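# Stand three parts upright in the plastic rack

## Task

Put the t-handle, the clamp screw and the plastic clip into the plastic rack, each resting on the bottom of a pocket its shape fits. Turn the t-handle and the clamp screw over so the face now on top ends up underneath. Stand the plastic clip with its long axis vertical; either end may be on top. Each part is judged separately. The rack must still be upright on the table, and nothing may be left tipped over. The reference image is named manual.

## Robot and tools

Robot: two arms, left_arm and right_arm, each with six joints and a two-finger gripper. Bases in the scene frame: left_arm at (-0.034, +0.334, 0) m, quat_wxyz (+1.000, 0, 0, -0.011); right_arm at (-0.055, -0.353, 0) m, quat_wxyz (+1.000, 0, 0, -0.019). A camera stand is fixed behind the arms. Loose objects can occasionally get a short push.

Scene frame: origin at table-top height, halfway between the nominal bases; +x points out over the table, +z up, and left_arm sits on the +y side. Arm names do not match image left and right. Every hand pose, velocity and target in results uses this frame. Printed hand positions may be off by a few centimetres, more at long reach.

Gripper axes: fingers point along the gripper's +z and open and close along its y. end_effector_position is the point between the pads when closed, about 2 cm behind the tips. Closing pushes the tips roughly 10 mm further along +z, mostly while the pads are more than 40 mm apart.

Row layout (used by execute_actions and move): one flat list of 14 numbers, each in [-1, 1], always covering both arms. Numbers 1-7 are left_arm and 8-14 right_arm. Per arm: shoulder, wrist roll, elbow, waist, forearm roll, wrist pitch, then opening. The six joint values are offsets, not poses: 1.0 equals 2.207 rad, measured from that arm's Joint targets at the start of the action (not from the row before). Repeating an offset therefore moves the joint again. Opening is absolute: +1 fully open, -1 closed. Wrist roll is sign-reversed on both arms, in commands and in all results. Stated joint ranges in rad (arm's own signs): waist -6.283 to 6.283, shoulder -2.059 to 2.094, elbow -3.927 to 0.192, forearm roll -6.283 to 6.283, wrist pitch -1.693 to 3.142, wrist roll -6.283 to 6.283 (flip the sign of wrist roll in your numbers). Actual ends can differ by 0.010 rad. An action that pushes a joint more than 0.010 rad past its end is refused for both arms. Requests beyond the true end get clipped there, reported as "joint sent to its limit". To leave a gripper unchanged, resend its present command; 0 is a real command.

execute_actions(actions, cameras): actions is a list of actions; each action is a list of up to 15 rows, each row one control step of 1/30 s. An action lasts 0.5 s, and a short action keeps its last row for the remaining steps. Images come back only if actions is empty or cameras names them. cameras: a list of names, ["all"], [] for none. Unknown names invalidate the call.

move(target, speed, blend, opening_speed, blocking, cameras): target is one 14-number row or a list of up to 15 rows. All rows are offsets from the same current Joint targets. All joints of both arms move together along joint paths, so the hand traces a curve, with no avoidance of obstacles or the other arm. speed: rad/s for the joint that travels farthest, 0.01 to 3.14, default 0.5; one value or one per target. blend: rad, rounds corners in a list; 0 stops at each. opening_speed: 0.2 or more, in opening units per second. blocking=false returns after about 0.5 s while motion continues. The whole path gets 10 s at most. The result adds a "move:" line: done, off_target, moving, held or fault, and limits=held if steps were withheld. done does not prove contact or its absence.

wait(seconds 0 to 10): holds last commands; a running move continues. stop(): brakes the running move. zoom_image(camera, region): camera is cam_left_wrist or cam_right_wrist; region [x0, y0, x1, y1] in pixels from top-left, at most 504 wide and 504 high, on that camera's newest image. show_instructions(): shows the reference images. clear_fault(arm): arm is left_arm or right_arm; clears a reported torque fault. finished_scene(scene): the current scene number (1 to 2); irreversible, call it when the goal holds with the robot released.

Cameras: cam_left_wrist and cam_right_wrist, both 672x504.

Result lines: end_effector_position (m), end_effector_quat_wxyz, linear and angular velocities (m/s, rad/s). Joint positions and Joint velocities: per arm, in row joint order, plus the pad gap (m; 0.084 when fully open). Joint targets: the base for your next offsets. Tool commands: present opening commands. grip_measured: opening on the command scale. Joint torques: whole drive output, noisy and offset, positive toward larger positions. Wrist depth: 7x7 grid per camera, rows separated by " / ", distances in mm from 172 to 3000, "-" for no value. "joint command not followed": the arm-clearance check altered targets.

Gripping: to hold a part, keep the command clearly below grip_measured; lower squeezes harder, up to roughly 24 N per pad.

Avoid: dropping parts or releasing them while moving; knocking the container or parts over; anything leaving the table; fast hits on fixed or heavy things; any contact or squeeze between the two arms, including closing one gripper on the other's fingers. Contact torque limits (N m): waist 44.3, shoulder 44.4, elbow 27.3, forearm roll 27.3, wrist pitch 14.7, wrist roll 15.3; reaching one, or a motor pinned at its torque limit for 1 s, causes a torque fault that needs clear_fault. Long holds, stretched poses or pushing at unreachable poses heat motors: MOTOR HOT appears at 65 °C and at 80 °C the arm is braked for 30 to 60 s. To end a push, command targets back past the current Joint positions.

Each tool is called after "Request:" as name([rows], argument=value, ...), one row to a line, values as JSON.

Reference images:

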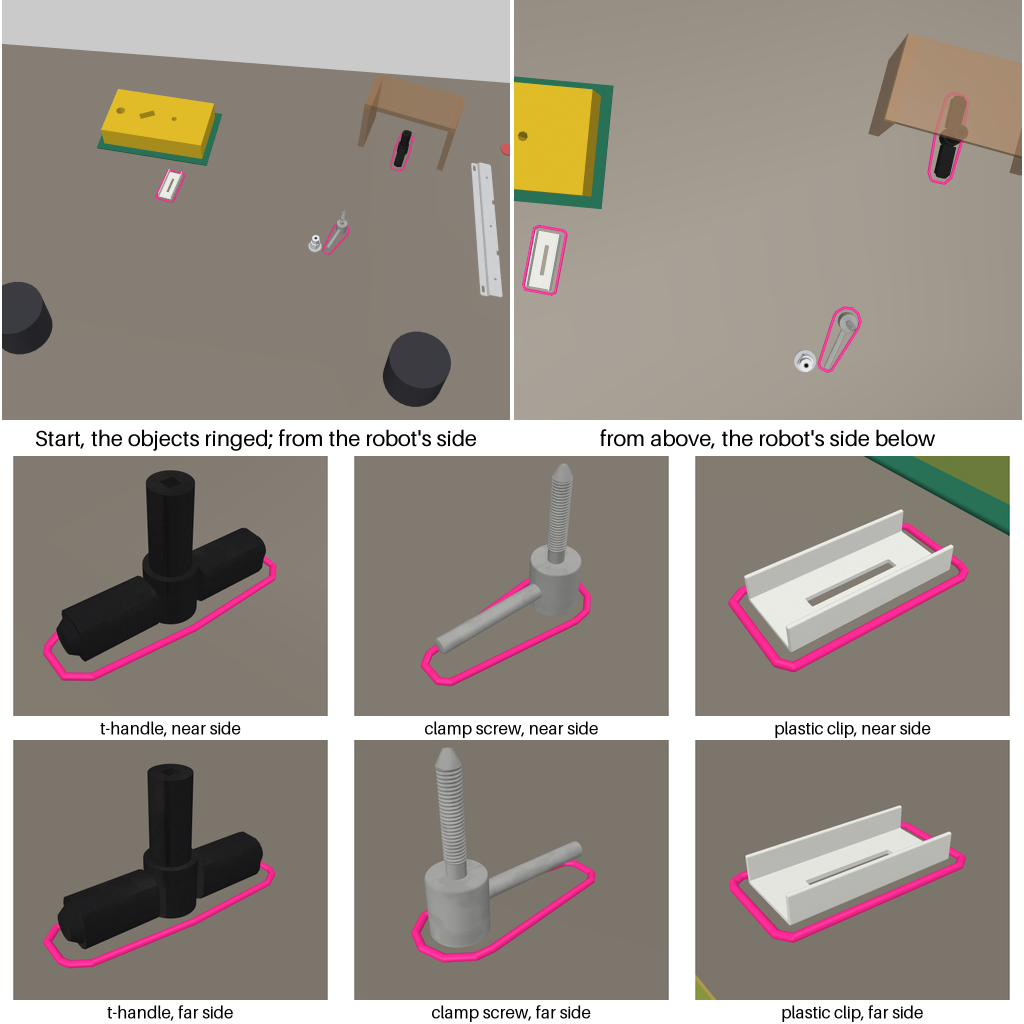

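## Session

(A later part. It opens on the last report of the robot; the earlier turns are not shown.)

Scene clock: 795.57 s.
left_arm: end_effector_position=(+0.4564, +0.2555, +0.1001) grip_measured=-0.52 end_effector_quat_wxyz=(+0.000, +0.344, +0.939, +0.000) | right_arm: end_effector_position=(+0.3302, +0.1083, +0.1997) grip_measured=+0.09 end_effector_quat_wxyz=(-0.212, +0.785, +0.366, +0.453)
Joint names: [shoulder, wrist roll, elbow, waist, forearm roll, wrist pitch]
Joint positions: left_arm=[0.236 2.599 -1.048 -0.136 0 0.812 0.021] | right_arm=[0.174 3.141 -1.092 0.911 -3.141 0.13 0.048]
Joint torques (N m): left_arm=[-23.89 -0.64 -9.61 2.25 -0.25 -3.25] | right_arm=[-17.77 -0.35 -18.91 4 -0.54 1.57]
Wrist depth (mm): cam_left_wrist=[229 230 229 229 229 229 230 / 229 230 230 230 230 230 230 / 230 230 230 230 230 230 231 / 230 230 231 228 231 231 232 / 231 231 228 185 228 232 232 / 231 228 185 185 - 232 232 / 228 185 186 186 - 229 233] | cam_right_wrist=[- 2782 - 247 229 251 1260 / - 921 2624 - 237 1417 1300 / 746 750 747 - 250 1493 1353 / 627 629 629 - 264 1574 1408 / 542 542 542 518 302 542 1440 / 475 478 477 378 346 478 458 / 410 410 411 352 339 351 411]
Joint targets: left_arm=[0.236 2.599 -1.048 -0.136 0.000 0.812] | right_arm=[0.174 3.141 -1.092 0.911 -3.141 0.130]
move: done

Request:
move(target=[0.0034,0,0.0013,0,0,-0.0047,-0.9,0,0,0,0,0,0,0.1], speed=0.03)

Request:
move(target=[0.0025,0,0.001,0,0,-0.0035,-0.9,0,0,0,0,0,0,0.1], speed=0.03)

Scene clock: 798.90 s.
left_arm: end_effector_position=(+0.4565, +0.2555, +0.0961) grip_measured=-0.52 end_effector_quat_wxyz=(+0.000, +0.344, +0.939, +0.000) | right_arm: end_effector_position=(+0.3302, +0.1083, +0.1997) grip_measured=+0.09 end_effector_quat_wxyz=(-0.212, +0.785, +0.366, +0.453)
Joint names: [shoulder, wrist roll, elbow, waist, forearm roll, wrist pitch]
Joint positions: left_arm=[0.243 2.599 -1.045 -0.136 0 0.801 0.021] | right_arm=[0.174 3.141 -1.092 0.911 -3.141 0.13 0.048]
Joint torques (N m): left_arm=[-24.33 -0.69 -9.57 -0.64 -0.11 -3] | right_arm=[-18.09 -0.37 -18.78 3.59 -0.39 1.6]
Wrist depth (mm): cam_left_wrist=[225 225 226 225 226 226 226 / 226 226 226 226 226 226 226 / 226 226 226 226 227 227 227 / 226 226 227 224 227 227 227 / 227 227 224 181 224 228 228 / 227 225 181 181 - 228 228 / 225 181 182 181 - 225 228] | cam_right_wrist=[- 2760 - 247 226 250 1271 / - 921 - - 240 1420 1292 / 745 747 750 - 253 1490 1350 / 628 629 629 - 265 1585 1405 / 542 542 542 519 279 542 1431 / 478 476 476 377 342 477 459 / 410 410 410 352 340 351 412]
Joint targets: left_arm=[0.244 2.599 -1.045 -0.136 0.000 0.801] | right_arm=[0.174 3.141 -1.092 0.911 -3.141 0.130]
move: done

Scene clock: 799.60 s.
left_arm: end_effector_position=(+0.4565, +0.2555, +0.0931) grip_measured=-0.52 end_effector_quat_wxyz=(+0.000, +0.344, +0.939, +0.000) | right_arm: end_effector_position=(+0.3302, +0.1083, +0.1997) grip_measured=+0.09 end_effector_quat_wxyz=(-0.212, +0.785, +0.366, +0.453)
Joint names: [shoulder, wrist roll, elbow, waist, forearm roll, wrist pitch]
Joint positions: left_arm=[0.249 2.599 -1.043 -0.136 0 0.794 0.021] | right_arm=[0.174 3.141 -1.092 0.911 -3.141 0.13 0.048]
Joint torques (N m): left_arm=[-24.65 -0.7 -9.67 -1.22 -0.1 -3.06] | right_arm=[-17.87 -0.51 -18.95 3.61 -0.35 1.51]
Wrist depth (mm): cam_left_wrist=[222 223 222 223 223 223 223 / 223 223 223 223 223 223 224 / 223 223 223 223 224 224 223 / 223 224 224 221 224 224 225 / 224 224 221 178 178 224 225 / 224 221 178 178 - 225 225 / 222 178 178 179 - 222 225] | cam_right_wrist=[- 2749 - 247 226 251 1266 / - 916 - - 241 1414 1295 / 747 747 746 - 252 1496 1353 / 627 628 628 - 264 1560 1405 / 543 541 542 519 286 543 1449 / 476 476 476 377 342 477 459 / 410 411 411 352 340 352 411]
Joint targets: left_arm=[0.249 2.599 -1.043 -0.136 0.000 0.793] | right_arm=[0.174 3.141 -1.092 0.911 -3.141 0.130]
move: done

Request:
move(target=[0.0025,0,0.001,0,0,-0.0035,-0.9,0,0,0,0,0,0,0.1], speed=0.03)

Request:
move(target=[0.0017,0,0.0007,0,0,-0.0024,-0.9,0,0,0,0,0,0,0.1], speed=0.03)

Scene clock: 802.73 s.
left_arm: end_effector_position=(+0.4565, +0.2555, +0.0902) grip_measured=-0.52 end_effector_quat_wxyz=(+0.000, +0.344, +0.939, +0.000) | right_arm: end_effector_position=(+0.3302, +0.1083, +0.1997) grip_measured=+0.09 end_effector_quat_wxyz=(-0.212, +0.785, +0.366, +0.453)
Joint names: [shoulder, wrist roll, elbow, waist, forearm roll, wrist pitch]
Joint positions: left_arm=[0.255 2.599 -1.04 -0.136 0 0.786 0.021] | right_arm=[0.174 3.141 -1.092 0.911 -3.141 0.13 0.048]
Joint torques (N m): left_arm=[-24.75 -0.62 -9.44 -0.87 -0.09 -3.15] | right_arm=[-18.08 -0.28 -18.78 3.5 -0.16 1.43]
Wrist depth (mm): cam_left_wrist=[219 220 219 220 220 220 220 / 220 220 220 220 220 220 220 / 220 220 220 221 221 221 221 / 220 220 221 218 221 221 221 / 221 221 218 175 175 222 222 / 221 219 175 175 - 222 222 / 219 175 176 176 - 219 223] | cam_right_wrist=[- 2782 - 247 228 250 1264 / - 920 - 250 241 1437 1292 / 747 749 746 - 255 1503 1345 / 628 626 627 - 260 1567 1402 / 542 543 542 518 272 543 1443 / 476 476 477 377 342 478 458 / 410 411 411 352 340 352 411]
Joint targets: left_arm=[0.255 2.599 -1.040 -0.136 0.000 0.786] | right_arm=[0.174 3.141 -1.092 0.911 -3.141 0.130]
move: done

Scene clock: 803.43 s.
left_arm: end_effector_position=(+0.4565, +0.2555, +0.0881) grip_measured=-0.52 end_effector_quat_wxyz=(+0.000, +0.344, +0.939, +0.000) | right_arm: end_effector_position=(+0.3302, +0.1083, +0.1997) grip_measured=+0.09 end_effector_quat_wxyz=(-0.212, +0.785, +0.366, +0.453)
Joint names: [shoulder, wrist roll, elbow, waist, forearm roll, wrist pitch]
Joint positions: left_arm=[0.258 2.599 -1.039 -0.136 0 0.78 0.021] | right_arm=[0.174 3.141 -1.092 0.911 -3.141 0.13 0.048]
Joint torques (N m): left_arm=[-24.55 -0.62 -9.85 -0.79 -0.15 -3.11] | right_arm=[-17.87 -0.44 -18.83 3.31 -0.14 1.55]
Wrist depth (mm): cam_left_wrist=[217 217 217 218 218 218 218 / 218 218 218 218 218 218 219 / 218 218 218 218 218 218 219 / 218 219 219 216 219 219 220 / 219 219 216 173 173 219 220 / 219 216 173 173 - 220 220 / 217 173 174 174 - 217 220] | cam_right_wrist=[- 2771 - 247 229 250 1269 / - 921 - 249 241 1437 1290 / 748 747 745 - 257 1513 1348 / 629 629 627 - 260 1574 1408 / 541 542 541 518 273 543 1443 / 476 476 477 378 342 477 459 / 410 411 409 351 340 352 411]
Joint targets: left_arm=[0.258 2.599 -1.039 -0.136 0.000 0.780] | right_arm=[0.174 3.141 -1.092 0.911 -3.141 0.130]
move: done

Continue lowering in small steps.

Request:
move(target=[0.0017,0,0.0007,0,0,-0.0024,-0.9,0,0,0,0,0,0,0.1], speed=0.03)

Request:
move(target=[0.0017,0,0.0007,0,0,-0.0024,-0.9,0,0,0,0,0,0,0.1], speed=0.03, cameras=["cam_right_wrist"])

Request:
zoom_image(camera="cam_right_wrist", region=[300, 330, 540, 480])

Scene clock: 807.30 s.
left_arm: end_effector_position=(+0.4565, +0.2555, +0.0861) grip_measured=-0.52 end_effector_quat_wxyz=(+0.000, +0.344, +0.939, +0.000) | right_arm: end_effector_position=(+0.3302, +0.1083, +0.1997) grip_measured=+0.09 end_effector_quat_wxyz=(-0.212, +0.785, +0.366, +0.453)
Joint names: [shoulder, wrist roll, elbow, waist, forearm roll, wrist pitch]
Joint positions: left_arm=[0.262 2.599 -1.037 -0.136 0 0.775 0.021] | right_arm=[0.174 3.141 -1.092 0.911 -3.141 0.13 0.048]
Joint torques (N m): left_arm=[-21.93 -0.63 -8.7 -0.73 -0.36 -2.73] | right_arm=[-17.57 -0.43 -18.91 3.02 0.18 1.57]
Wrist depth (mm): cam_left_wrist=[215 215 216 216 216 216 216 / 216 216 216 216 216 216 217 / 216 216 217 217 216 217 217 / 216 217 217 214 217 218 217 / 217 217 214 - 215 218 218 / 218 215 - - - 218 218 / 215 - 172 - - 215 219] | cam_right_wrist=[- 2749 - 249 230 250 1269 / - 925 - 260 244 1434 1292 / 745 747 747 - 258 1519 1358 / 627 628 627 - 260 1560 1397 / 542 542 542 518 273 543 1437 / 477 476 477 378 342 476 459 / 411 410 410 351 340 351 411]
Joint targets: left_arm=[0.262 2.599 -1.037 -0.136 0.000 0.775] | right_arm=[0.174 3.141 -1.092 0.911 -3.141 0.130]
move: done

Scene clock: 808.00 s.
left_arm: end_effector_position=(+0.4565, +0.2555, +0.0841) grip_measured=-0.52 end_effector_quat_wxyz=(+0.000, +0.344, +0.939, +0.000) | right_arm: end_effector_position=(+0.3302, +0.1083, +0.1997) grip_measured=+0.09 end_effector_quat_wxyz=(-0.212, +0.785, +0.366, +0.453)
Joint names: [shoulder, wrist roll, elbow, waist, forearm roll, wrist pitch]
Joint positions: left_arm=[0.266 2.599 -1.036 -0.136 0 0.77 0.021] | right_arm=[0.174 3.141 -1.092 0.911 -3.141 0.13 0.048]
Joint torques (N m): left_arm=[-8.08 -0.43 -2.81 -1.26 -0.23 -0.66] | right_arm=[-17.69 -0.5 -18.97 2.93 0.12 1.53]
Wrist depth (mm): cam_left_wrist=[214 214 214 214 214 214 214 / 214 214 214 215 214 215 215 / 214 215 215 215 215 215 215 / 215 215 215 212 213 216 216 / 215 216 213 - 213 216 216 / 216 213 - - - 217 216 / 213 - - - - 214 217] | cam_right_wrist=[- 2771 - 248 231 250 1262 / - 927 - 261 244 1431 1305 / 746 747 746 - 258 1503 1358 / 631 628 629 - 261 1567 1405 / 542 543 541 - 275 542 1443 / 477 476 477 378 342 477 458 / 410 410 411 352 340 352 411]
Joint targets: left_arm=[0.266 2.599 -1.036 -0.136 0.000 0.770] | right_arm=[0.174 3.141 -1.092 0.911 -3.141 0.130]
move: done
Images, in order (width x height): cam_right_wrist 672x504.

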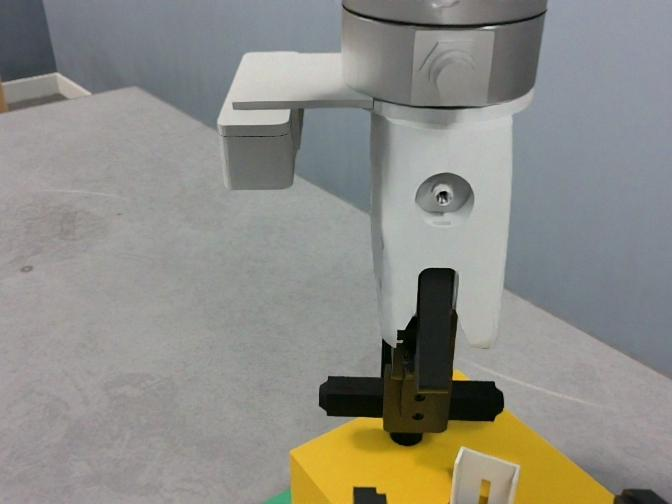

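Scaled by 2.100 from the camera's 672x504 image, which has a finer 960x720 frame.

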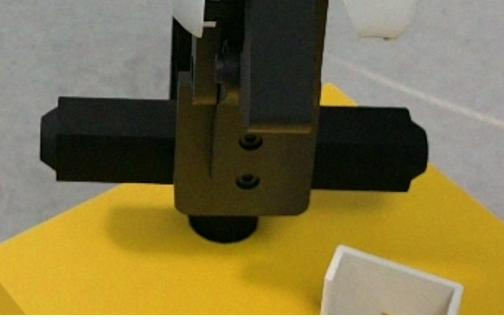

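Request:
move([
  [-0.0014,0,-0.0006,0,0,0.002,-0.9,0,0,0,0,0,0,0.1],
  [-0.0014,0,-0.0006,0,0,0.002,0.1,0,0,0,0,0,0,0.1],
  [-0.0256,0,-0.0101,0,0,0.0357,0.1,0,0,0,0,0,0,0.1],
], speed=[0.05,0.1,0.2], opening_speed=0.6, cameras=["all"])

Scene clock: 855.57 s.
left_arm: end_effector_position=(+0.4557, +0.2556, +0.1145) grip_measured=+0.09 end_effector_quat_wxyz=(+0.000, +0.344, +0.939, +0.000) | right_arm: end_effector_position=(+0.3302, +0.1083, +0.1997) grip_measured=+0.09 end_effector_quat_wxyz=(-0.212, +0.785, +0.366, +0.453)
Joint names: [shoulder, wrist roll, elbow, waist, forearm roll, wrist pitch]
Joint positions: left_arm=[0.209 2.599 -1.058 -0.136 0 0.849 0.048] | right_arm=[0.174 3.141 -1.092 0.911 -3.141 0.13 0.048]
Joint torques (N m): left_arm=[-30.24 -0.49 -10.35 -0.8 -0.19 -1.1] | right_arm=[-17.8 -0.34 -18.76 2.5 0.05 1.5]
Wrist depth (mm): cam_left_wrist=[243 243 243 243 244 244 244 / 244 244 244 244 244 244 245 / 244 244 245 245 245 245 245 / 244 245 245 245 246 245 246 / 245 245 243 199 199 246 246 / 246 243 200 200 200 243 247 / 243 200 200 200 190 200 247] | cam_right_wrist=[- 2727 - 237 228 1335 1262 / - 919 2595 - 239 1420 1292 / 747 747 746 - 244 1490 1350 / 630 626 627 - 276 1578 1405 / 541 542 542 542 285 543 1452 / 476 477 477 378 354 478 458 / 410 411 410 351 340 351 411]
Joint targets: left_arm=[0.209 2.599 -1.058 -0.136 0.000 0.849] | right_arm=[0.174 3.141 -1.092 0.911 -3.141 0.130]
move: done

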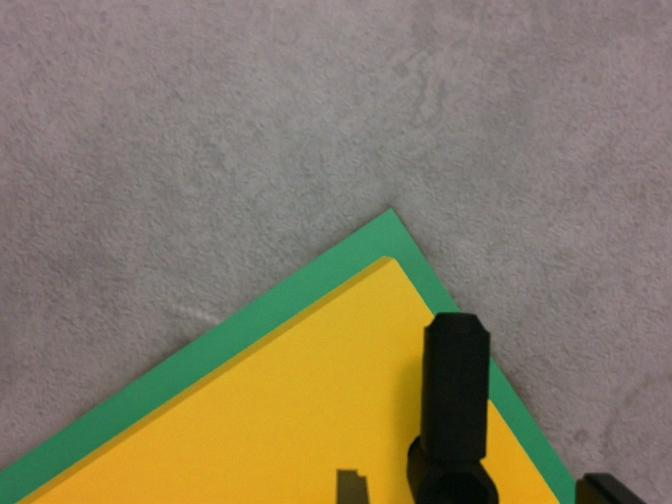

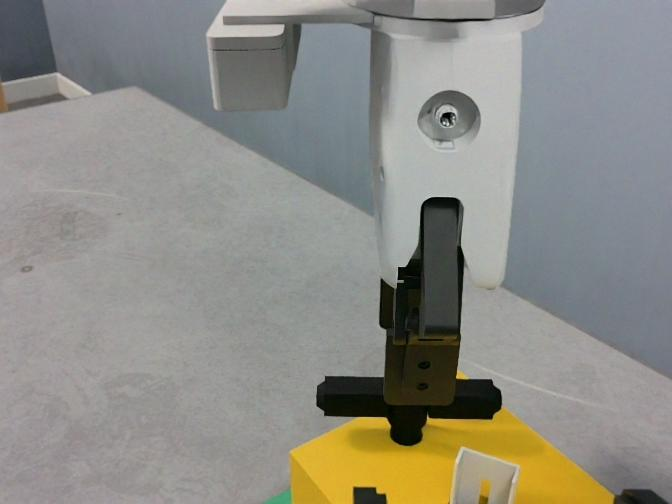

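Request:
zoom_image(camera="cam_right_wrist", region=[300, 350, 520, 470])

Scaled by 2.291 from the camera's 672x504 image, which has a finer 960x720 frame.

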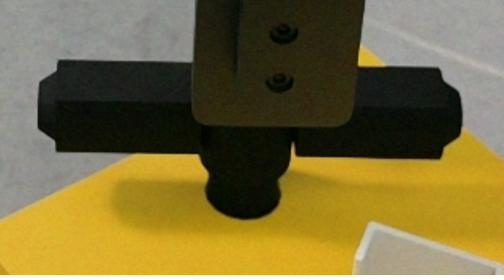

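Request:
move([
  [-0.0646,0,-0.1016,0,0,0.1662,0.1,-0.3151,0,0.335,-0.1965,0,-0.0595,0.1],
  [0.0422,-0.4055,-0.4656,-0.26,0,0.4234,0.1,-0.3358,0,0.4821,-0.1965,0,0.0669,0.1],
], speed=[0.8,0.5], blend=[0.05,0], cameras=["cam_right_wrist"])

Request:
zoom_image(camera="cam_right_wrist", region=[380, 340, 600, 504])

Scene clock: 869.13 s.
left_arm: end_effector_position=(+0.3605, -0.0206, +0.4191) grip_measured=+0.09 end_effector_quat_wxyz=(+0.000, +0.884, +0.467, +0.000) | right_arm: end_effector_position=(+0.2089, -0.2281, +0.0755) grip_measured=+0.09 end_effector_quat_wxyz=(-0.092, +0.885, +0.198, +0.412)
Joint names: [shoulder, wrist roll, elbow, waist, forearm roll, wrist pitch]
Joint positions: left_arm=[0.302 1.704 -2.086 -0.71 0 1.783 0.048] | right_arm=[-0.567 3.141 -0.028 0.478 -3.141 0.277 0.048]
Joint torques (N m): left_arm=[-25.67 -0.63 -10.34 -2.52 -0.06 -1.2] | right_arm=[-4.82 -0.33 -14.24 -4.31 0.1 1.29]
Wrist depth (mm): cam_left_wrist=[543 544 499 499 544 545 1434 / 545 548 545 500 544 547 546 / 548 545 547 501 548 548 547 / 548 547 548 549 548 548 549 / 546 548 550 548 551 549 552 / 549 551 548 550 552 552 550 / 549 550 551 551 552 552 552] | cam_right_wrist=[399 434 509 508 509 509 508 / 395 426 434 435 434 434 433 / 362 362 362 363 363 362 362 / 323 322 323 323 323 323 322 / 291 291 291 291 291 291 291 / 265 264 265 265 264 265 264 / 236 236 236 236 236 236 236]
Joint targets: left_arm=[0.302 1.704 -2.086 -0.710 0.000 1.783] | right_arm=[-0.567 3.141 -0.028 0.478 -3.141 0.277]
move: done
Images, in order (width x height): cam_right_wrist 672x504.

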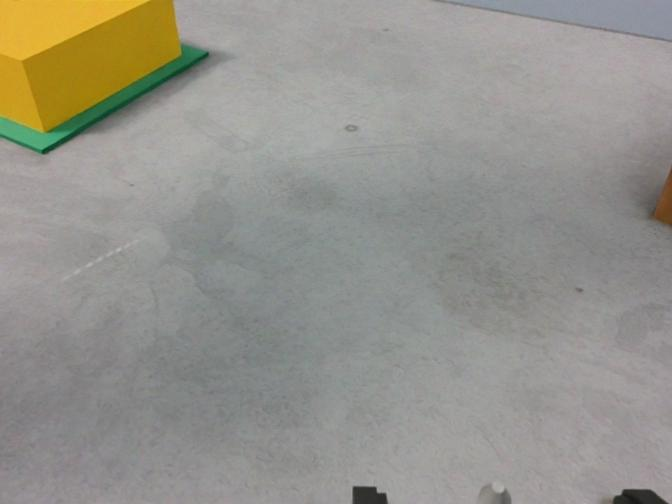

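Scaled by 2.291 from the camera's 672x504 image, which has a finer 960x720 frame.

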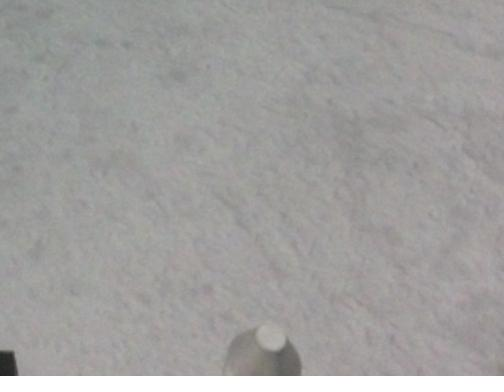

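Request:
move(target=[0,0,0,0,0,0,0.1,0.0692,0,-0.022,-0.0023,0,0.0473,0.1], speed=0.25, cameras=["cam_right_wrist"])

Request:
zoom_image(camera="cam_right_wrist", region=[340, 370, 672, 504])

Scene clock: 891.90 s.
left_arm: end_effector_position=(+0.3604, -0.0207, +0.4191) grip_measured=+0.09 end_effector_quat_wxyz=(+0.000, +0.884, +0.467, +0.000) | right_arm: end_effector_position=(+0.2238, -0.2228, +0.0634) grip_measured=+0.09 end_effector_quat_wxyz=(-0.091, +0.885, +0.195, +0.412)
Joint names: [shoulder, wrist roll, elbow, waist, forearm roll, wrist pitch]
Joint positions: left_arm=[0.302 1.704 -2.086 -0.71 0 1.783 0.048] | right_arm=[-0.414 3.141 -0.076 0.473 -3.141 0.382 0.048]
Joint torques (N m): left_arm=[-26.33 -0.65 -10.09 -2.08 0.06 -1.82] | right_arm=[-3.02 -0.36 -14.9 -4.3 -0.08 1.42]
Wrist depth (mm): cam_left_wrist=[544 543 499 499 545 545 1425 / 545 546 546 498 546 548 547 / 548 546 547 501 548 548 551 / 547 549 548 548 548 549 550 / 548 548 548 549 550 552 550 / 550 548 548 551 549 551 549 / 551 552 550 548 551 550 552] | cam_right_wrist=[391 425 480 480 479 479 479 / 375 409 408 408 409 408 409 / 341 342 342 341 341 341 341 / 304 304 304 304 304 304 304 / 274 274 274 274 274 274 274 / 249 249 249 250 249 249 249 / 223 223 223 223 222 223 223]
Joint targets: left_arm=[0.302 1.704 -2.086 -0.710 0.000 1.783] | right_arm=[-0.414 3.141 -0.076 0.473 -3.141 0.382]
move: done
Images, in order (width x height): cam_right_wrist 672x504.

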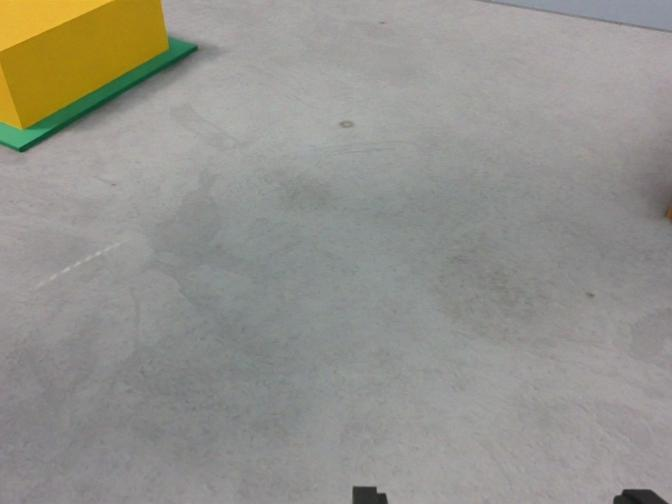

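Scaled by 1.518 from the camera's 672x504 image, which has a finer 960x720 frame.

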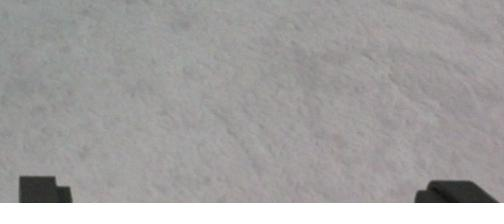

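Request:
move([
  [0,0,0,0,0,0,0.1,0.0692,0,-0.0221,0,0,0.0473,0.1],
  [0,0,0,0,0,0,0.1,0.0692,0,-0.0221,0,0,0.0473,-1],
], speed=0.2, opening_speed=0.6, cameras=["cam_right_wrist"])

Scene clock: 899.03 s.
left_arm: end_effector_position=(+0.3604, -0.0207, +0.4191) grip_measured=+0.09 end_effector_quat_wxyz=(+0.000, +0.884, +0.467, +0.000) | right_arm: end_effector_position=(+0.2374, -0.2165, +0.0478) grip_measured=-0.84 end_effector_quat_wxyz=(-0.091, +0.885, +0.195, +0.413)
Joint names: [shoulder, wrist roll, elbow, waist, forearm roll, wrist pitch]
Joint positions: left_arm=[0.302 1.704 -2.086 -0.71 0 1.783 0.048] | right_arm=[-0.261 3.141 -0.125 0.473 -3.141 0.486 0.007]
Joint torques (N m): left_arm=[-28.36 -0.43 -9.99 -2.3 0.24 -1.93] | right_arm=[-5.06 -0.42 -12.96 -3.45 -0.08 1.23]
Wrist depth (mm): cam_left_wrist=[545 543 501 499 545 546 1411 / 546 543 546 500 543 546 546 / 547 545 546 500 548 548 549 / 547 548 547 548 550 547 550 / 549 547 549 547 548 550 551 / 549 547 548 549 550 551 550 / 549 548 551 551 552 550 551] | cam_right_wrist=[363 411 441 442 442 442 442 / 359 377 377 377 376 376 376 / 315 315 315 314 315 315 314 / 280 280 280 280 280 280 280 / 252 252 252 252 252 252 252 / 223 230 223 229 223 230 229 / 205 205 205 205 205 205 205]
Joint targets: left_arm=[0.302 1.704 -2.086 -0.710 0.000 1.783] | right_arm=[-0.261 3.141 -0.125 0.473 -3.141 0.486]
move: done
Images, in order (width x height): cam_right_wrist 672x504.

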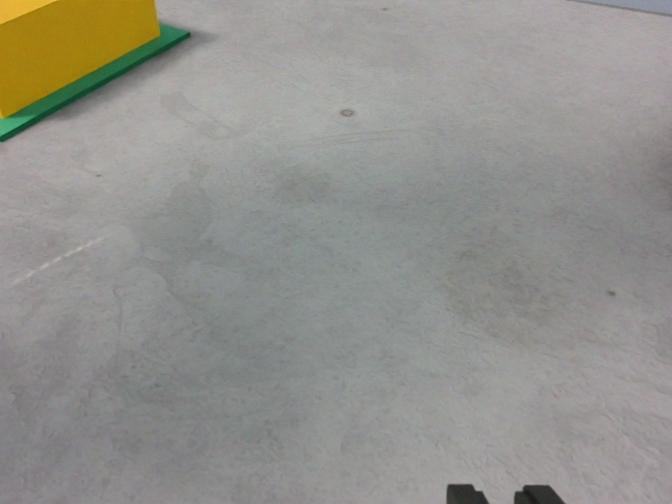

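Request:
move([
  [0,0,0,0,0,0,0.1,-0.0535,0,-0.0024,0,0,-0.0556,-1],
  [0,0,0,0,0,0,0.1,-0.0446,0,-0.1133,0,0,-0.1575,-1],
  [0,0.2614,0,0,0,0,0.1,0.3453,-0.9742,-0.2107,0.1089,0,0.7675,-1],
], speed=[0.2,0.5,1.2], blend=[0.03,0.1,0])

Request:
move(target=[0,0,0,0,0,0,0.1,0,-0.449,0,0,0,0,-1], speed=1.0, cameras=["all"])

Request:
zoom_image(camera="cam_left_wrist", region=[300, 300, 540, 504])

Scene clock: 918.20 s.
left_arm: end_effector_position=(+0.3604, -0.0207, +0.4191) grip_measured=+0.09 end_effector_quat_wxyz=(+0.000, +0.715, +0.699, +0.000) | right_arm: end_effector_position=(+0.3604, -0.0195, +0.2602) grip_measured=-0.84 end_effector_quat_wxyz=(+0.895, -0.313, +0.284, -0.143)
Joint names: [shoulder, wrist roll, elbow, waist, forearm roll, wrist pitch]
Joint positions: left_arm=[0.302 2.281 -2.086 -0.71 0 1.783 0.048] | right_arm=[0.501 0.991 -0.59 0.713 -3.141 2.18 0.007]
Joint torques (N m): left_arm=[-30.18 0.62 -9.66 -2.06 0.14 -1.89] | right_arm=[-15.58 -0.83 -11.54 5.28 -0.17 3.87]
Wrist depth (mm): cam_left_wrist=[544 546 542 545 501 498 546 / 545 543 545 546 501 502 548 / 545 547 544 548 501 503 546 / 547 548 548 547 549 549 547 / 548 547 549 362 550 548 552 / 549 552 369 297 290 553 552 / 548 551 331 294 550 552 552] | cam_right_wrist=[1405 1391 1356 1350 1327 1307 1295 / 1589 1564 1539 1519 1503 1483 1452 / 1795 1772 1763 1711 1694 1642 1619 / 2002 2014 1974 1935 1877 1857 1823 / 1985 2158 2271 2242 2172 2062 1996 / 1898 2056 2348 2538 2675 2614 2556 / 1776 1940 2206 2439 2760 2986 -]
Joint targets: left_arm=[0.302 2.281 -2.086 -0.710 0.000 1.783] | right_arm=[0.501 0.991 -0.590 0.713 -3.141 2.180]
move: done

Scene clock: 919.80 s.
left_arm: end_effector_position=(+0.3604, -0.0207, +0.4191) grip_measured=+0.09 end_effector_quat_wxyz=(+0.000, +0.715, +0.699, +0.000) | right_arm: end_effector_position=(+0.3604, -0.0195, +0.2602) grip_measured=-0.84 end_effector_quat_wxyz=(+0.855, -0.140, +0.399, +0.300)
Joint names: [shoulder, wrist roll, elbow, waist, forearm roll, wrist pitch]
Joint positions: left_arm=[0.302 2.281 -2.086 -0.71 0 1.783 0.048] | right_arm=[0.501 0 -0.59 0.713 -3.141 2.18 0.007]
Joint torques (N m): left_arm=[-30.87 0.64 -9.63 -1.79 -0.06 -1.99] | right_arm=[-15.4 -0.66 -11.38 4.92 -0.2 3.46]
Wrist depth (mm): cam_left_wrist=[546 545 545 545 500 501 547 / 545 546 545 545 500 499 548 / 545 548 548 548 501 503 550 / 546 548 548 547 549 546 549 / 548 546 549 547 550 550 548 / 549 548 317 306 304 549 550 / 549 550 337 315 553 552 552] | cam_right_wrist=[1117 1222 1327 1487 1694 1935 2264 / 1184 1295 1414 1607 1857 2062 2575 / 1248 1383 1539 1732 2044 2381 2986 / 1320 1471 1698 1908 2257 2717 2923 / 1397 1571 1818 2080 2510 2664 2685 / 1506 1706 1979 2279 2414 2422 2414 / 1626 1833 2158 2178 2165 2158 2172]
Joint targets: left_arm=[0.302 2.281 -2.086 -0.710 0.000 1.783] | right_arm=[0.501 0.000 -0.590 0.713 -3.141 2.180]
move: done

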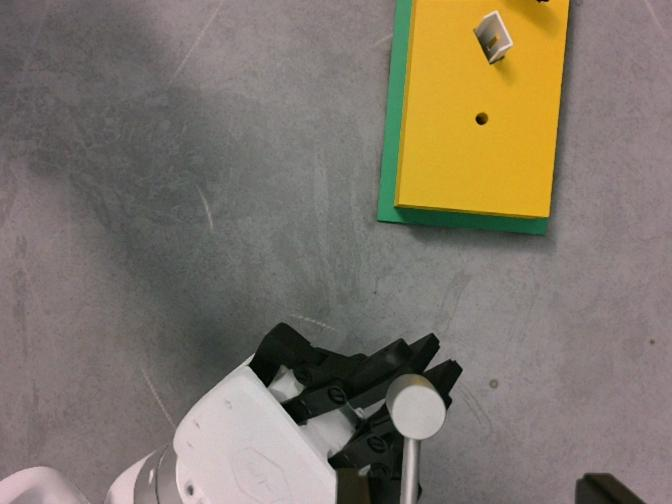

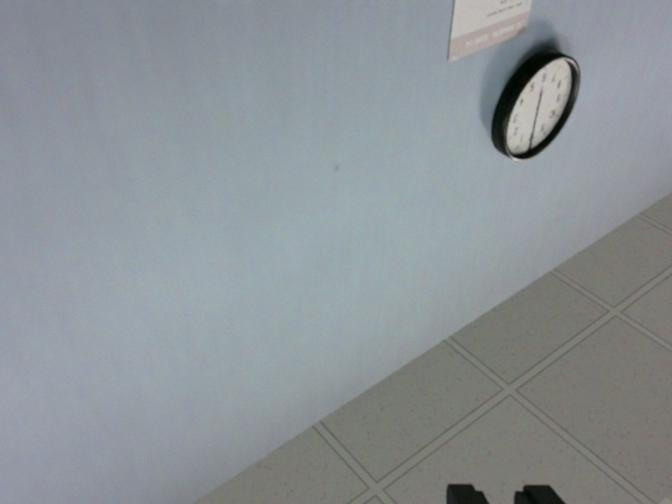

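Scaled by 2.100 from the camera's 672x504 image, which has a finer 960x720 frame.

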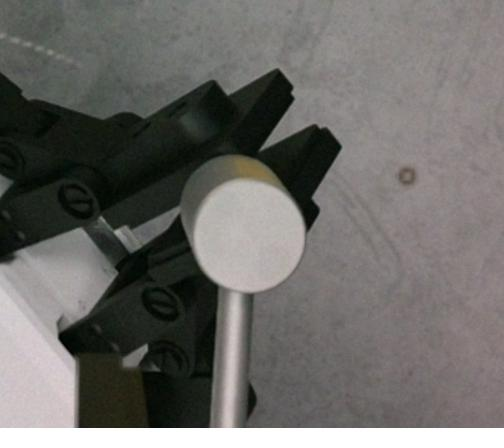

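Request:
move(target=[-0.0478,-0.001,0.1603,0.001,0,-0.1121,0.1,0,0,0,0,0,0,-1], speed=0.6, cameras=["cam_left_wrist"])

Request:
zoom_image(camera="cam_left_wrist", region=[340, 340, 580, 504])

Scene clock: 940.37 s.
left_arm: end_effector_position=(+0.3603, -0.0189, +0.3492) grip_measured=+0.09 end_effector_quat_wxyz=(+0.000, +0.715, +0.699, +0.000) | right_arm: end_effector_position=(+0.3604, -0.0195, +0.2602) grip_measured=-0.84 end_effector_quat_wxyz=(+0.855, -0.140, +0.399, +0.300)
Joint names: [shoulder, wrist roll, elbow, waist, forearm roll, wrist pitch]
Joint positions: left_arm=[0.197 2.279 -1.732 -0.708 0 1.536 0.048] | right_arm=[0.501 0 -0.59 0.713 -3.141 2.18 0.007]
Joint torques (N m): left_arm=[-30.84 -0.48 -9.93 1.85 0.12 -2.5] | right_arm=[-15.44 0.55 -11 5.02 -0.2 2.54]
Wrist depth (mm): cam_left_wrist=[476 476 476 475 431 431 475 / 477 476 477 476 433 431 478 / 478 476 479 478 432 432 478 / 478 477 478 479 477 478 479 / 478 479 479 478 479 479 479 / 480 480 248 243 219 481 482 / 483 296 247 233 175 482 482] | cam_right_wrist=[1114 1213 1340 1490 1706 1946 2257 / 1178 1290 1422 1604 1847 2032 2575 / 1250 1380 1543 1732 2038 2381 2960 / 1322 1462 1690 1924 2242 2675 2986 / 1405 1578 1818 2087 2510 2706 2696 / 1499 1702 1985 2302 2439 2439 2431 / 1634 1842 2158 2165 2145 2178 2178]
Joint targets: left_arm=[0.197 2.279 -1.732 -0.708 0.000 1.536] | right_arm=[0.501 0.000 -0.590 0.713 -3.141 2.180]
move: done
Images, in order (width x height): cam_left_wrist 672x504.

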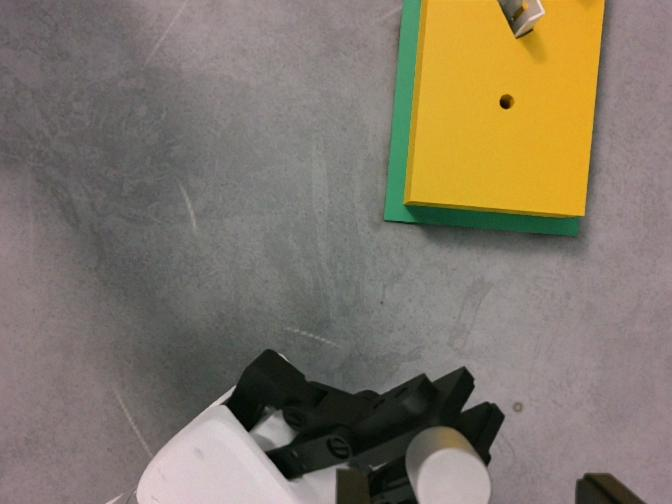

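Scaled by 2.100 from the camera's 672x504 image, which has a finer 960x720 frame.

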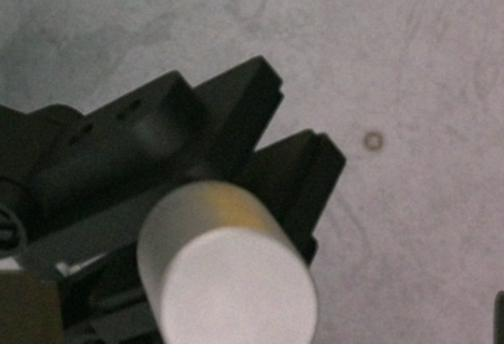

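Request:
move([
  [-0.006,0,0.0578,0,0,-0.0522,0.1,0,0,0,0,0,0,-1],
  [-0.006,0,0.0578,0,0,-0.0522,-0.85,0,0,0,0,0,0,-1],
], speed=0.15, opening_speed=0.4, cameras=["cam_left_wrist"])

Scene clock: 953.50 s.
left_arm: end_effector_position=(+0.3616, -0.0201, +0.3108) grip_measured=-0.54 end_effector_quat_wxyz=(+0.000, +0.715, +0.699, +0.000) | right_arm: end_effector_position=(+0.3604, -0.0195, +0.2602) grip_measured=-0.84 end_effector_quat_wxyz=(+0.855, -0.140, +0.399, +0.300)
Joint names: [shoulder, wrist roll, elbow, waist, forearm roll, wrist pitch]
Joint positions: left_arm=[0.184 2.279 -1.604 -0.708 0 1.42 0.02] | right_arm=[0.501 0 -0.59 0.713 -3.141 2.18 0.007]
Joint torques (N m): left_arm=[-29.07 -0.7 -11.05 1.71 0.03 -2.36] | right_arm=[-17.83 0.58 -10.56 4.26 -0.15 4.71]
Wrist depth (mm): cam_left_wrist=[438 436 438 439 394 393 438 / 438 438 440 439 392 394 440 / 438 440 439 441 395 394 441 / 440 440 441 440 442 440 442 / 440 440 441 441 442 442 441 / 440 442 211 442 442 441 442 / 442 217 203 199 181 444 443] | cam_right_wrist=[1116 1217 1327 1487 1698 1919 2294 / 1176 1295 1411 1611 1867 2056 2575 / 1244 1383 1533 1749 2050 2405 2948 / 1330 1474 1686 1908 2235 2654 - / 1408 1574 1799 2080 2474 2675 2654 / 1496 1702 2014 2317 2448 2439 2422 / 1619 1852 2145 2165 2165 2145 2172]
Joint targets: left_arm=[0.184 2.279 -1.604 -0.708 0.000 1.420] | right_arm=[0.501 0.000 -0.590 0.713 -3.141 2.180]
move: done
Images, in order (width x height): cam_left_wrist 672x504.

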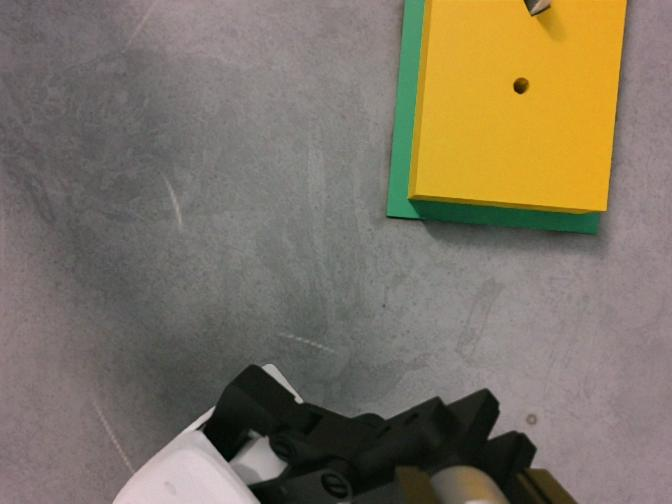

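Request:
move([
  [0,0,0,0,0,0,-0.9,0,0,0,0,0,0,0],
  [0,0,0,0,0,0,-0.9,0.0913,0,0.0531,0,0,0.1443,0],
], speed=[0.1,0.3], opening_speed=0.6, cameras=["all"])

Request:
zoom_image(camera="cam_left_wrist", region=[360, 400, 580, 504])

Scene clock: 963.50 s.
left_arm: end_effector_position=(+0.3616, -0.0201, +0.3108) grip_measured=-0.54 end_effector_quat_wxyz=(+0.000, +0.715, +0.699, +0.000) | right_arm: end_effector_position=(+0.3420, -0.0342, +0.2647) grip_measured=-0.01 end_effector_quat_wxyz=(+0.867, -0.131, +0.372, +0.304)
Joint names: [shoulder, wrist roll, elbow, waist, forearm roll, wrist pitch]
Joint positions: left_arm=[0.184 2.279 -1.604 -0.708 0 1.42 0.02] | right_arm=[0.521 0 -0.547 0.713 -3.141 2.304 0.044]
Joint torques (N m): left_arm=[-25.31 -0.73 -10.73 -1.51 0.07 -2.03] | right_arm=[-18.09 0.11 -8.37 0.39 -0.31 2.18]
Wrist depth (mm): cam_left_wrist=[436 437 439 438 393 391 439 / 437 439 439 440 393 393 439 / 438 438 440 440 394 395 440 / 440 440 440 440 441 440 440 / 440 441 442 441 442 440 442 / 441 442 443 443 443 443 442 / 442 206 196 443 443 443 444] | cam_right_wrist=[1141 1260 1375 1543 1772 1951 2431 / 1215 1343 1483 1669 1951 2264 2738 / 1310 1452 1630 1862 2199 2595 2948 / 1386 1560 1781 2020 2457 2717 2771 / 1468 1681 1946 2257 2547 2510 2528 / 1607 1838 2172 2302 2294 2317 2325 / 1749 1991 2125 2068 2087 2087 2099]
Joint targets: left_arm=[0.184 2.279 -1.604 -0.708 0.000 1.420] | right_arm=[0.521 0.000 -0.547 0.713 -3.141 2.304]
Tool commands: left_gripper/opening=-0.9 right_gripper/opening=+0.0
TORQUE FAULT: the external load on the shoulder of the right arm reached its load limit, and that arm stopped. The contact can be on any part of that arm beyond that joint, not only on its tool. A torque fault puts only its own arm into a fault stop. That arm's remaining commands of this call were not run. The hold on the shoulder of that arm was moved back by the arm itself, up to 3 degrees, as the stop began. That arm is still stopped at the end of this call. While its stop runs, that arm, its gripper or tool too, takes no new command.
CLEAR FAULT: the right arm stays stopped (state 4) until you call clear_fault(arm="right_arm").
End effector pose when the fault began: right_arm: position (+0.3417, -0.0345, +0.2379), quat_wxyz (+0.857, -0.139, +0.396, +0.301)
Joint positions when the fault began: right_arm=[0.573 0 -0.548 0.713 -3.141 2.301 0.044]
move: fault (right_arm); path passed 1 of 2 targets; right_arm: the wrist pitch is farthest, 0.195 rad from its target

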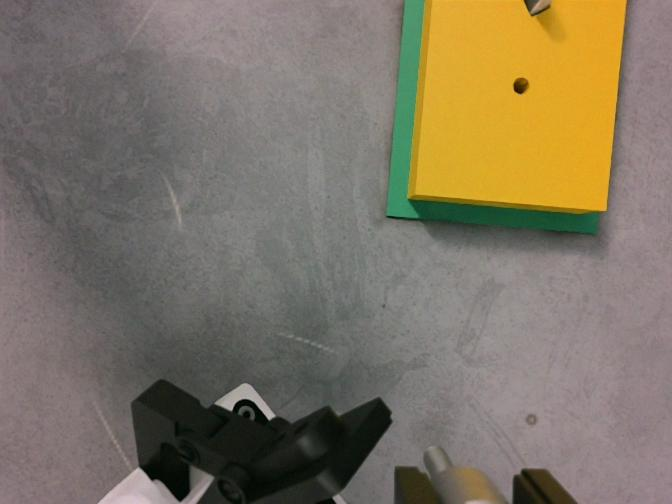

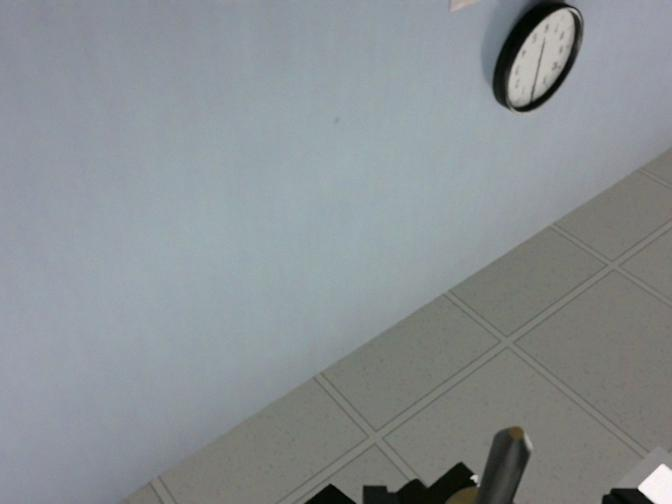

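Scaled by 2.291 from the camera's 672x504 image, which has a finer 960x720 frame.

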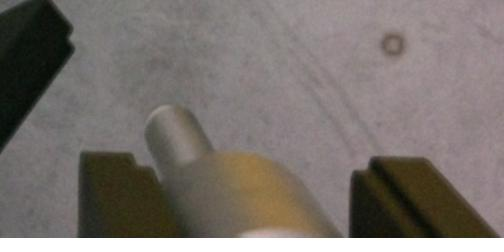

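Request:
clear_fault(arm="right_arm")

Request:
move(target=[0,0,0,0,0,0,-0.9,-0.2025,0,0.1921,0,0,-0.1966,0], speed=0.3, cameras=["all"])

Request:
zoom_image(camera="cam_left_wrist", region=[360, 400, 580, 504])

Scene clock: 986.10 s.
left_arm: end_effector_position=(+0.3616, -0.0201, +0.3108) grip_measured=-0.54 end_effector_quat_wxyz=(+0.000, +0.715, +0.699, +0.000) | right_arm: end_effector_position=(+0.3420, -0.0342, +0.2647) grip_measured=-0.01 end_effector_quat_wxyz=(+0.867, -0.131, +0.372, +0.304)
Joint names: [shoulder, wrist roll, elbow, waist, forearm roll, wrist pitch]
Joint positions: left_arm=[0.184 2.279 -1.604 -0.708 0 1.42 0.02] | right_arm=[0.521 0 -0.547 0.713 -3.141 2.304 0.044]
Joint torques (N m): left_arm=[-25.42 -0.59 -10.67 -1.45 0.02 -1.63] | right_arm=[-17.6 0.01 -8.4 0.16 -0.19 2.09]
Wrist depth (mm): cam_left_wrist=[438 438 438 438 393 392 438 / 438 438 438 439 393 394 440 / 439 440 440 439 394 394 441 / 440 440 440 440 439 440 442 / 440 440 441 442 442 442 441 / 441 441 442 443 443 444 443 / 441 206 197 443 442 442 444] | cam_right_wrist=[1151 1262 1377 1543 1781 1962 2389 / 1220 1343 1493 1677 1957 2235 2749 / 1302 1449 1630 1862 2192 2566 2973 / 1380 1560 1790 2044 2465 2760 2793 / 1487 1661 1935 2249 2528 2483 2492 / 1615 1842 2151 2294 2317 2317 2333 / 1745 2002 2132 2093 2074 2087 2080]
Joint targets: left_arm=[0.184 2.279 -1.604 -0.708 0.000 1.420] | right_arm=[0.521 0.000 -0.547 0.713 -3.141 2.304]
Tool commands: left_gripper/opening=-0.9 right_gripper/opening=+0.0
TORQUE FAULT, CONTINUED: the right arm's stop, for the torque fault of the shoulder that an earlier result reported, is over. The call counts as one of the actions that you can send in this scene. The hold on the shoulder of that arm was moved back by the arm itself, up to 3 degrees, as the stop began. That arm's target is now where it stood when the stop ended, not its last command. That arm keeps its grip as last carried out and accepts commands again: back off and push less far.
CLEAR FAULT: your call cleared the right arm's torque fault. If a joint's load stays at its limit, that arm stops again at once.

Scene clock: 988.03 s.
left_arm: end_effector_position=(+0.3616, -0.0201, +0.3108) grip_measured=-0.54 end_effector_quat_wxyz=(+0.000, +0.715, +0.699, +0.000) | right_arm: end_effector_position=(+0.2810, -0.0832, +0.2228) grip_measured=-0.01 end_effector_quat_wxyz=(+0.773, -0.190, +0.542, +0.271)
Joint names: [shoulder, wrist roll, elbow, waist, forearm roll, wrist pitch]
Joint positions: left_arm=[0.184 2.279 -1.604 -0.708 0 1.42 0.02] | right_arm=[0.074 0 -0.123 0.713 -3.141 1.87 0.044]
Joint torques (N m): left_arm=[-25.29 -0.64 -10.5 -1.52 0.16 -1.58] | right_arm=[-11.59 0.08 -8.42 0.55 -0.28 1.69]
Wrist depth (mm): cam_left_wrist=[438 437 438 438 392 392 438 / 438 439 437 438 393 393 439 / 439 438 440 439 393 395 440 / 439 439 438 442 440 442 441 / 440 441 441 441 442 440 441 / 440 441 442 442 442 443 444 / 442 442 442 443 443 442 442] | cam_right_wrist=[1147 1255 1364 1513 1715 1914 2228 / 1188 1281 1408 1564 1785 2026 2325 / 1217 1340 1455 1622 1862 2132 2465 / 1253 1377 1513 1686 1962 2220 2634 / 1283 1411 1550 1736 2008 2242 2771 / 1322 1455 1649 1857 2112 2474 2986 / 1372 1523 1698 1940 2206 2644 -]
Joint targets: left_arm=[0.184 2.279 -1.604 -0.708 0.000 1.420] | right_arm=[0.074 0.000 -0.123 0.713 -3.141 1.870]
move: done

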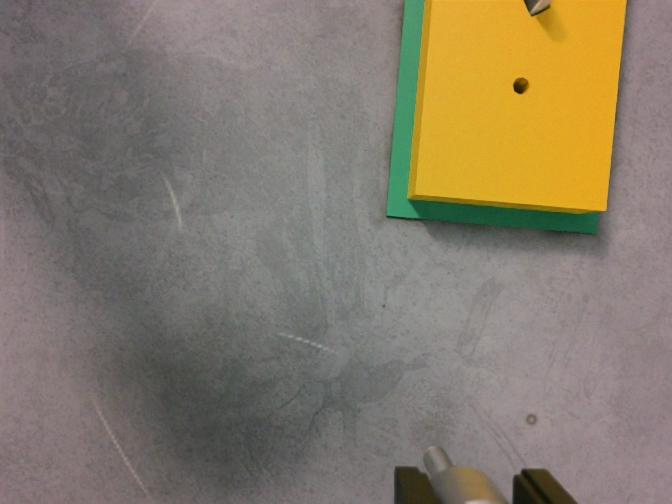

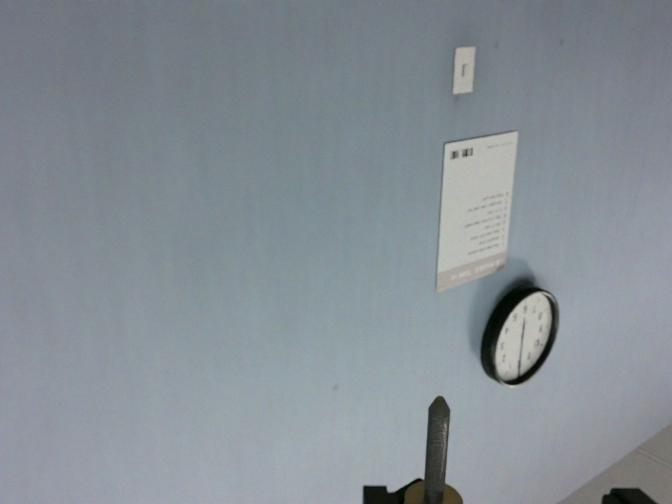

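Scaled by 2.291 from the camera's 672x504 image, which has a finer 960x720 frame.

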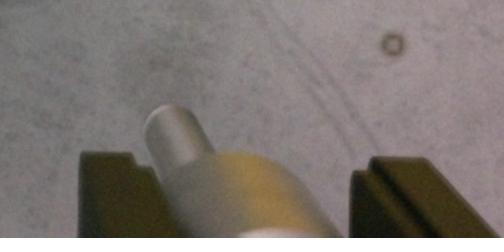

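Request:
move(target=[0.016,-0.1552,0.2028,0.1548,0,-0.2188,-0.9,0,0,0,0,0,0,0], speed=0.5, cameras=["cam_left_wrist"])

Request:
zoom_image(camera="cam_left_wrist", region=[360, 370, 560, 504])

Scene clock: 1004.10 s.
left_arm: end_effector_position=(+0.4401, +0.1399, +0.1415) grip_measured=-0.54 end_effector_quat_wxyz=(+0.000, +0.715, +0.699, +0.000) | right_arm: end_effector_position=(+0.2810, -0.0832, +0.2228) grip_measured=-0.01 end_effector_quat_wxyz=(+0.773, -0.190, +0.542, +0.271)
Joint names: [shoulder, wrist roll, elbow, waist, forearm roll, wrist pitch]
Joint positions: left_arm=[0.219 1.936 -1.157 -0.366 0 0.938 0.02] | right_arm=[0.074 0 -0.123 0.713 -3.141 1.87 0.044]
Joint torques (N m): left_arm=[-25.33 -0.59 -9.71 1.77 0.28 -2.6] | right_arm=[-11.55 0 -8.26 0.37 -0.23 2.05]
Wrist depth (mm): cam_left_wrist=[270 270 271 225 191 271 271 / 270 271 271 225 225 191 225 / 271 271 271 226 226 226 272 / 272 271 272 226 226 226 273 / 273 272 273 226 226 226 272 / 273 273 272 227 227 227 273 / 273 273 273 227 227 228 274] | cam_right_wrist=[1147 1246 1369 1519 1611 335 2172 / 1186 1288 1411 1553 1657 367 2257 / 1220 1325 1462 1593 385 344 339 / 1248 1380 1513 1649 388 354 2547 / 1290 1420 1567 1728 393 366 2675 / 1337 1465 1642 1857 399 379 2793 / 1366 1513 1732 1930 410 397 382]
Joint targets: left_arm=[0.219 1.936 -1.157 -0.366 0.000 0.938] | right_arm=[0.074 0.000 -0.123 0.713 -3.141 1.870]
move: done
Images, in order (width x height): cam_left_wrist 672x504.

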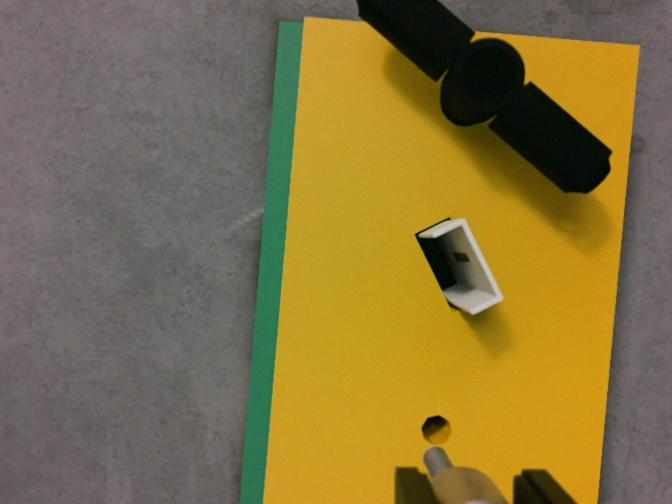

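Scaled by 2.520 from the camera's 672x504 image, which has a finer 960x720 frame.

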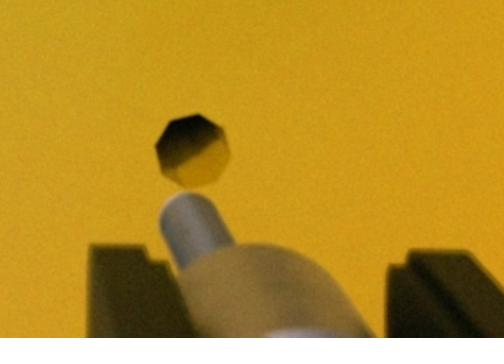

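Request:
move(target=[0.019,-0.0014,0.0014,0.0014,0,-0.0204,-0.9,0,0,0,0,0,0,0], speed=0.2, cameras=["cam_left_wrist"])

Request:
zoom_image(camera="cam_left_wrist", region=[380, 404, 530, 504])

Scene clock: 1014.10 s.
left_arm: end_effector_position=(+0.4448, +0.1397, +0.1221) grip_measured=-0.54 end_effector_quat_wxyz=(+0.000, +0.715, +0.699, +0.000) | right_arm: end_effector_position=(+0.2810, -0.0832, +0.2228) grip_measured=-0.01 end_effector_quat_wxyz=(+0.773, -0.190, +0.542, +0.271)
Joint names: [shoulder, wrist roll, elbow, waist, forearm roll, wrist pitch]
Joint positions: left_arm=[0.261 1.933 -1.154 -0.363 0 0.893 0.02] | right_arm=[0.074 0 -0.123 0.713 -3.141 1.87 0.044]
Joint torques (N m): left_arm=[-25.36 -0.49 -9.87 2.27 0.1 -2.51] | right_arm=[-11.59 0.06 -8.5 0.41 -0.29 2.21]
Wrist depth (mm): cam_left_wrist=[251 251 251 205 181 206 252 / 252 251 251 206 206 - 206 / 252 252 252 206 206 206 206 / 252 252 253 207 207 207 253 / 253 253 252 207 207 207 253 / 253 254 207 207 208 208 255 / 253 254 208 207 207 208 254] | cam_right_wrist=[1155 1248 1361 1506 - 354 2185 / 1184 1283 1411 1543 378 351 2220 / 1220 1335 1452 1589 386 345 347 / 1255 1366 1509 1653 390 354 2528 / 1288 1411 1550 1706 386 368 2654 / 1335 1458 1642 1804 398 382 408 / 1369 1513 1719 1914 412 400 347]
Joint targets: left_arm=[0.261 1.933 -1.154 -0.363 0.000 0.893] | right_arm=[0.074 0.000 -0.123 0.713 -3.141 1.870]
move: done
Images, in order (width x height): cam_left_wrist 672x504.

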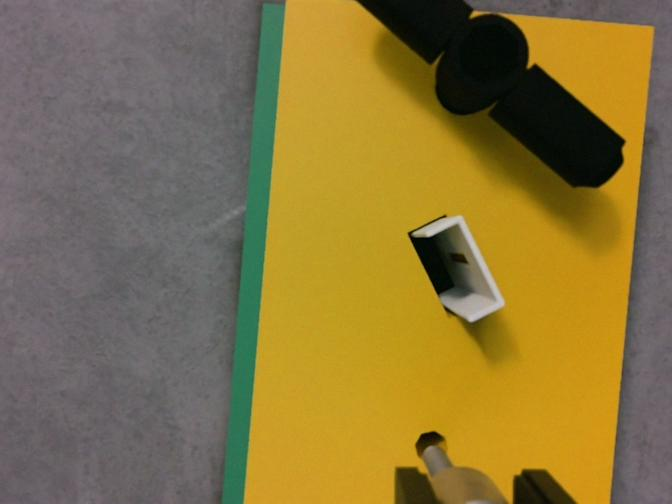

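Scaled by 3.360 from the camera's 672x504 image, which has a finer 960x720 frame.

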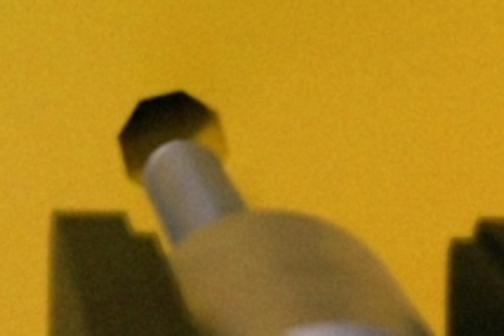

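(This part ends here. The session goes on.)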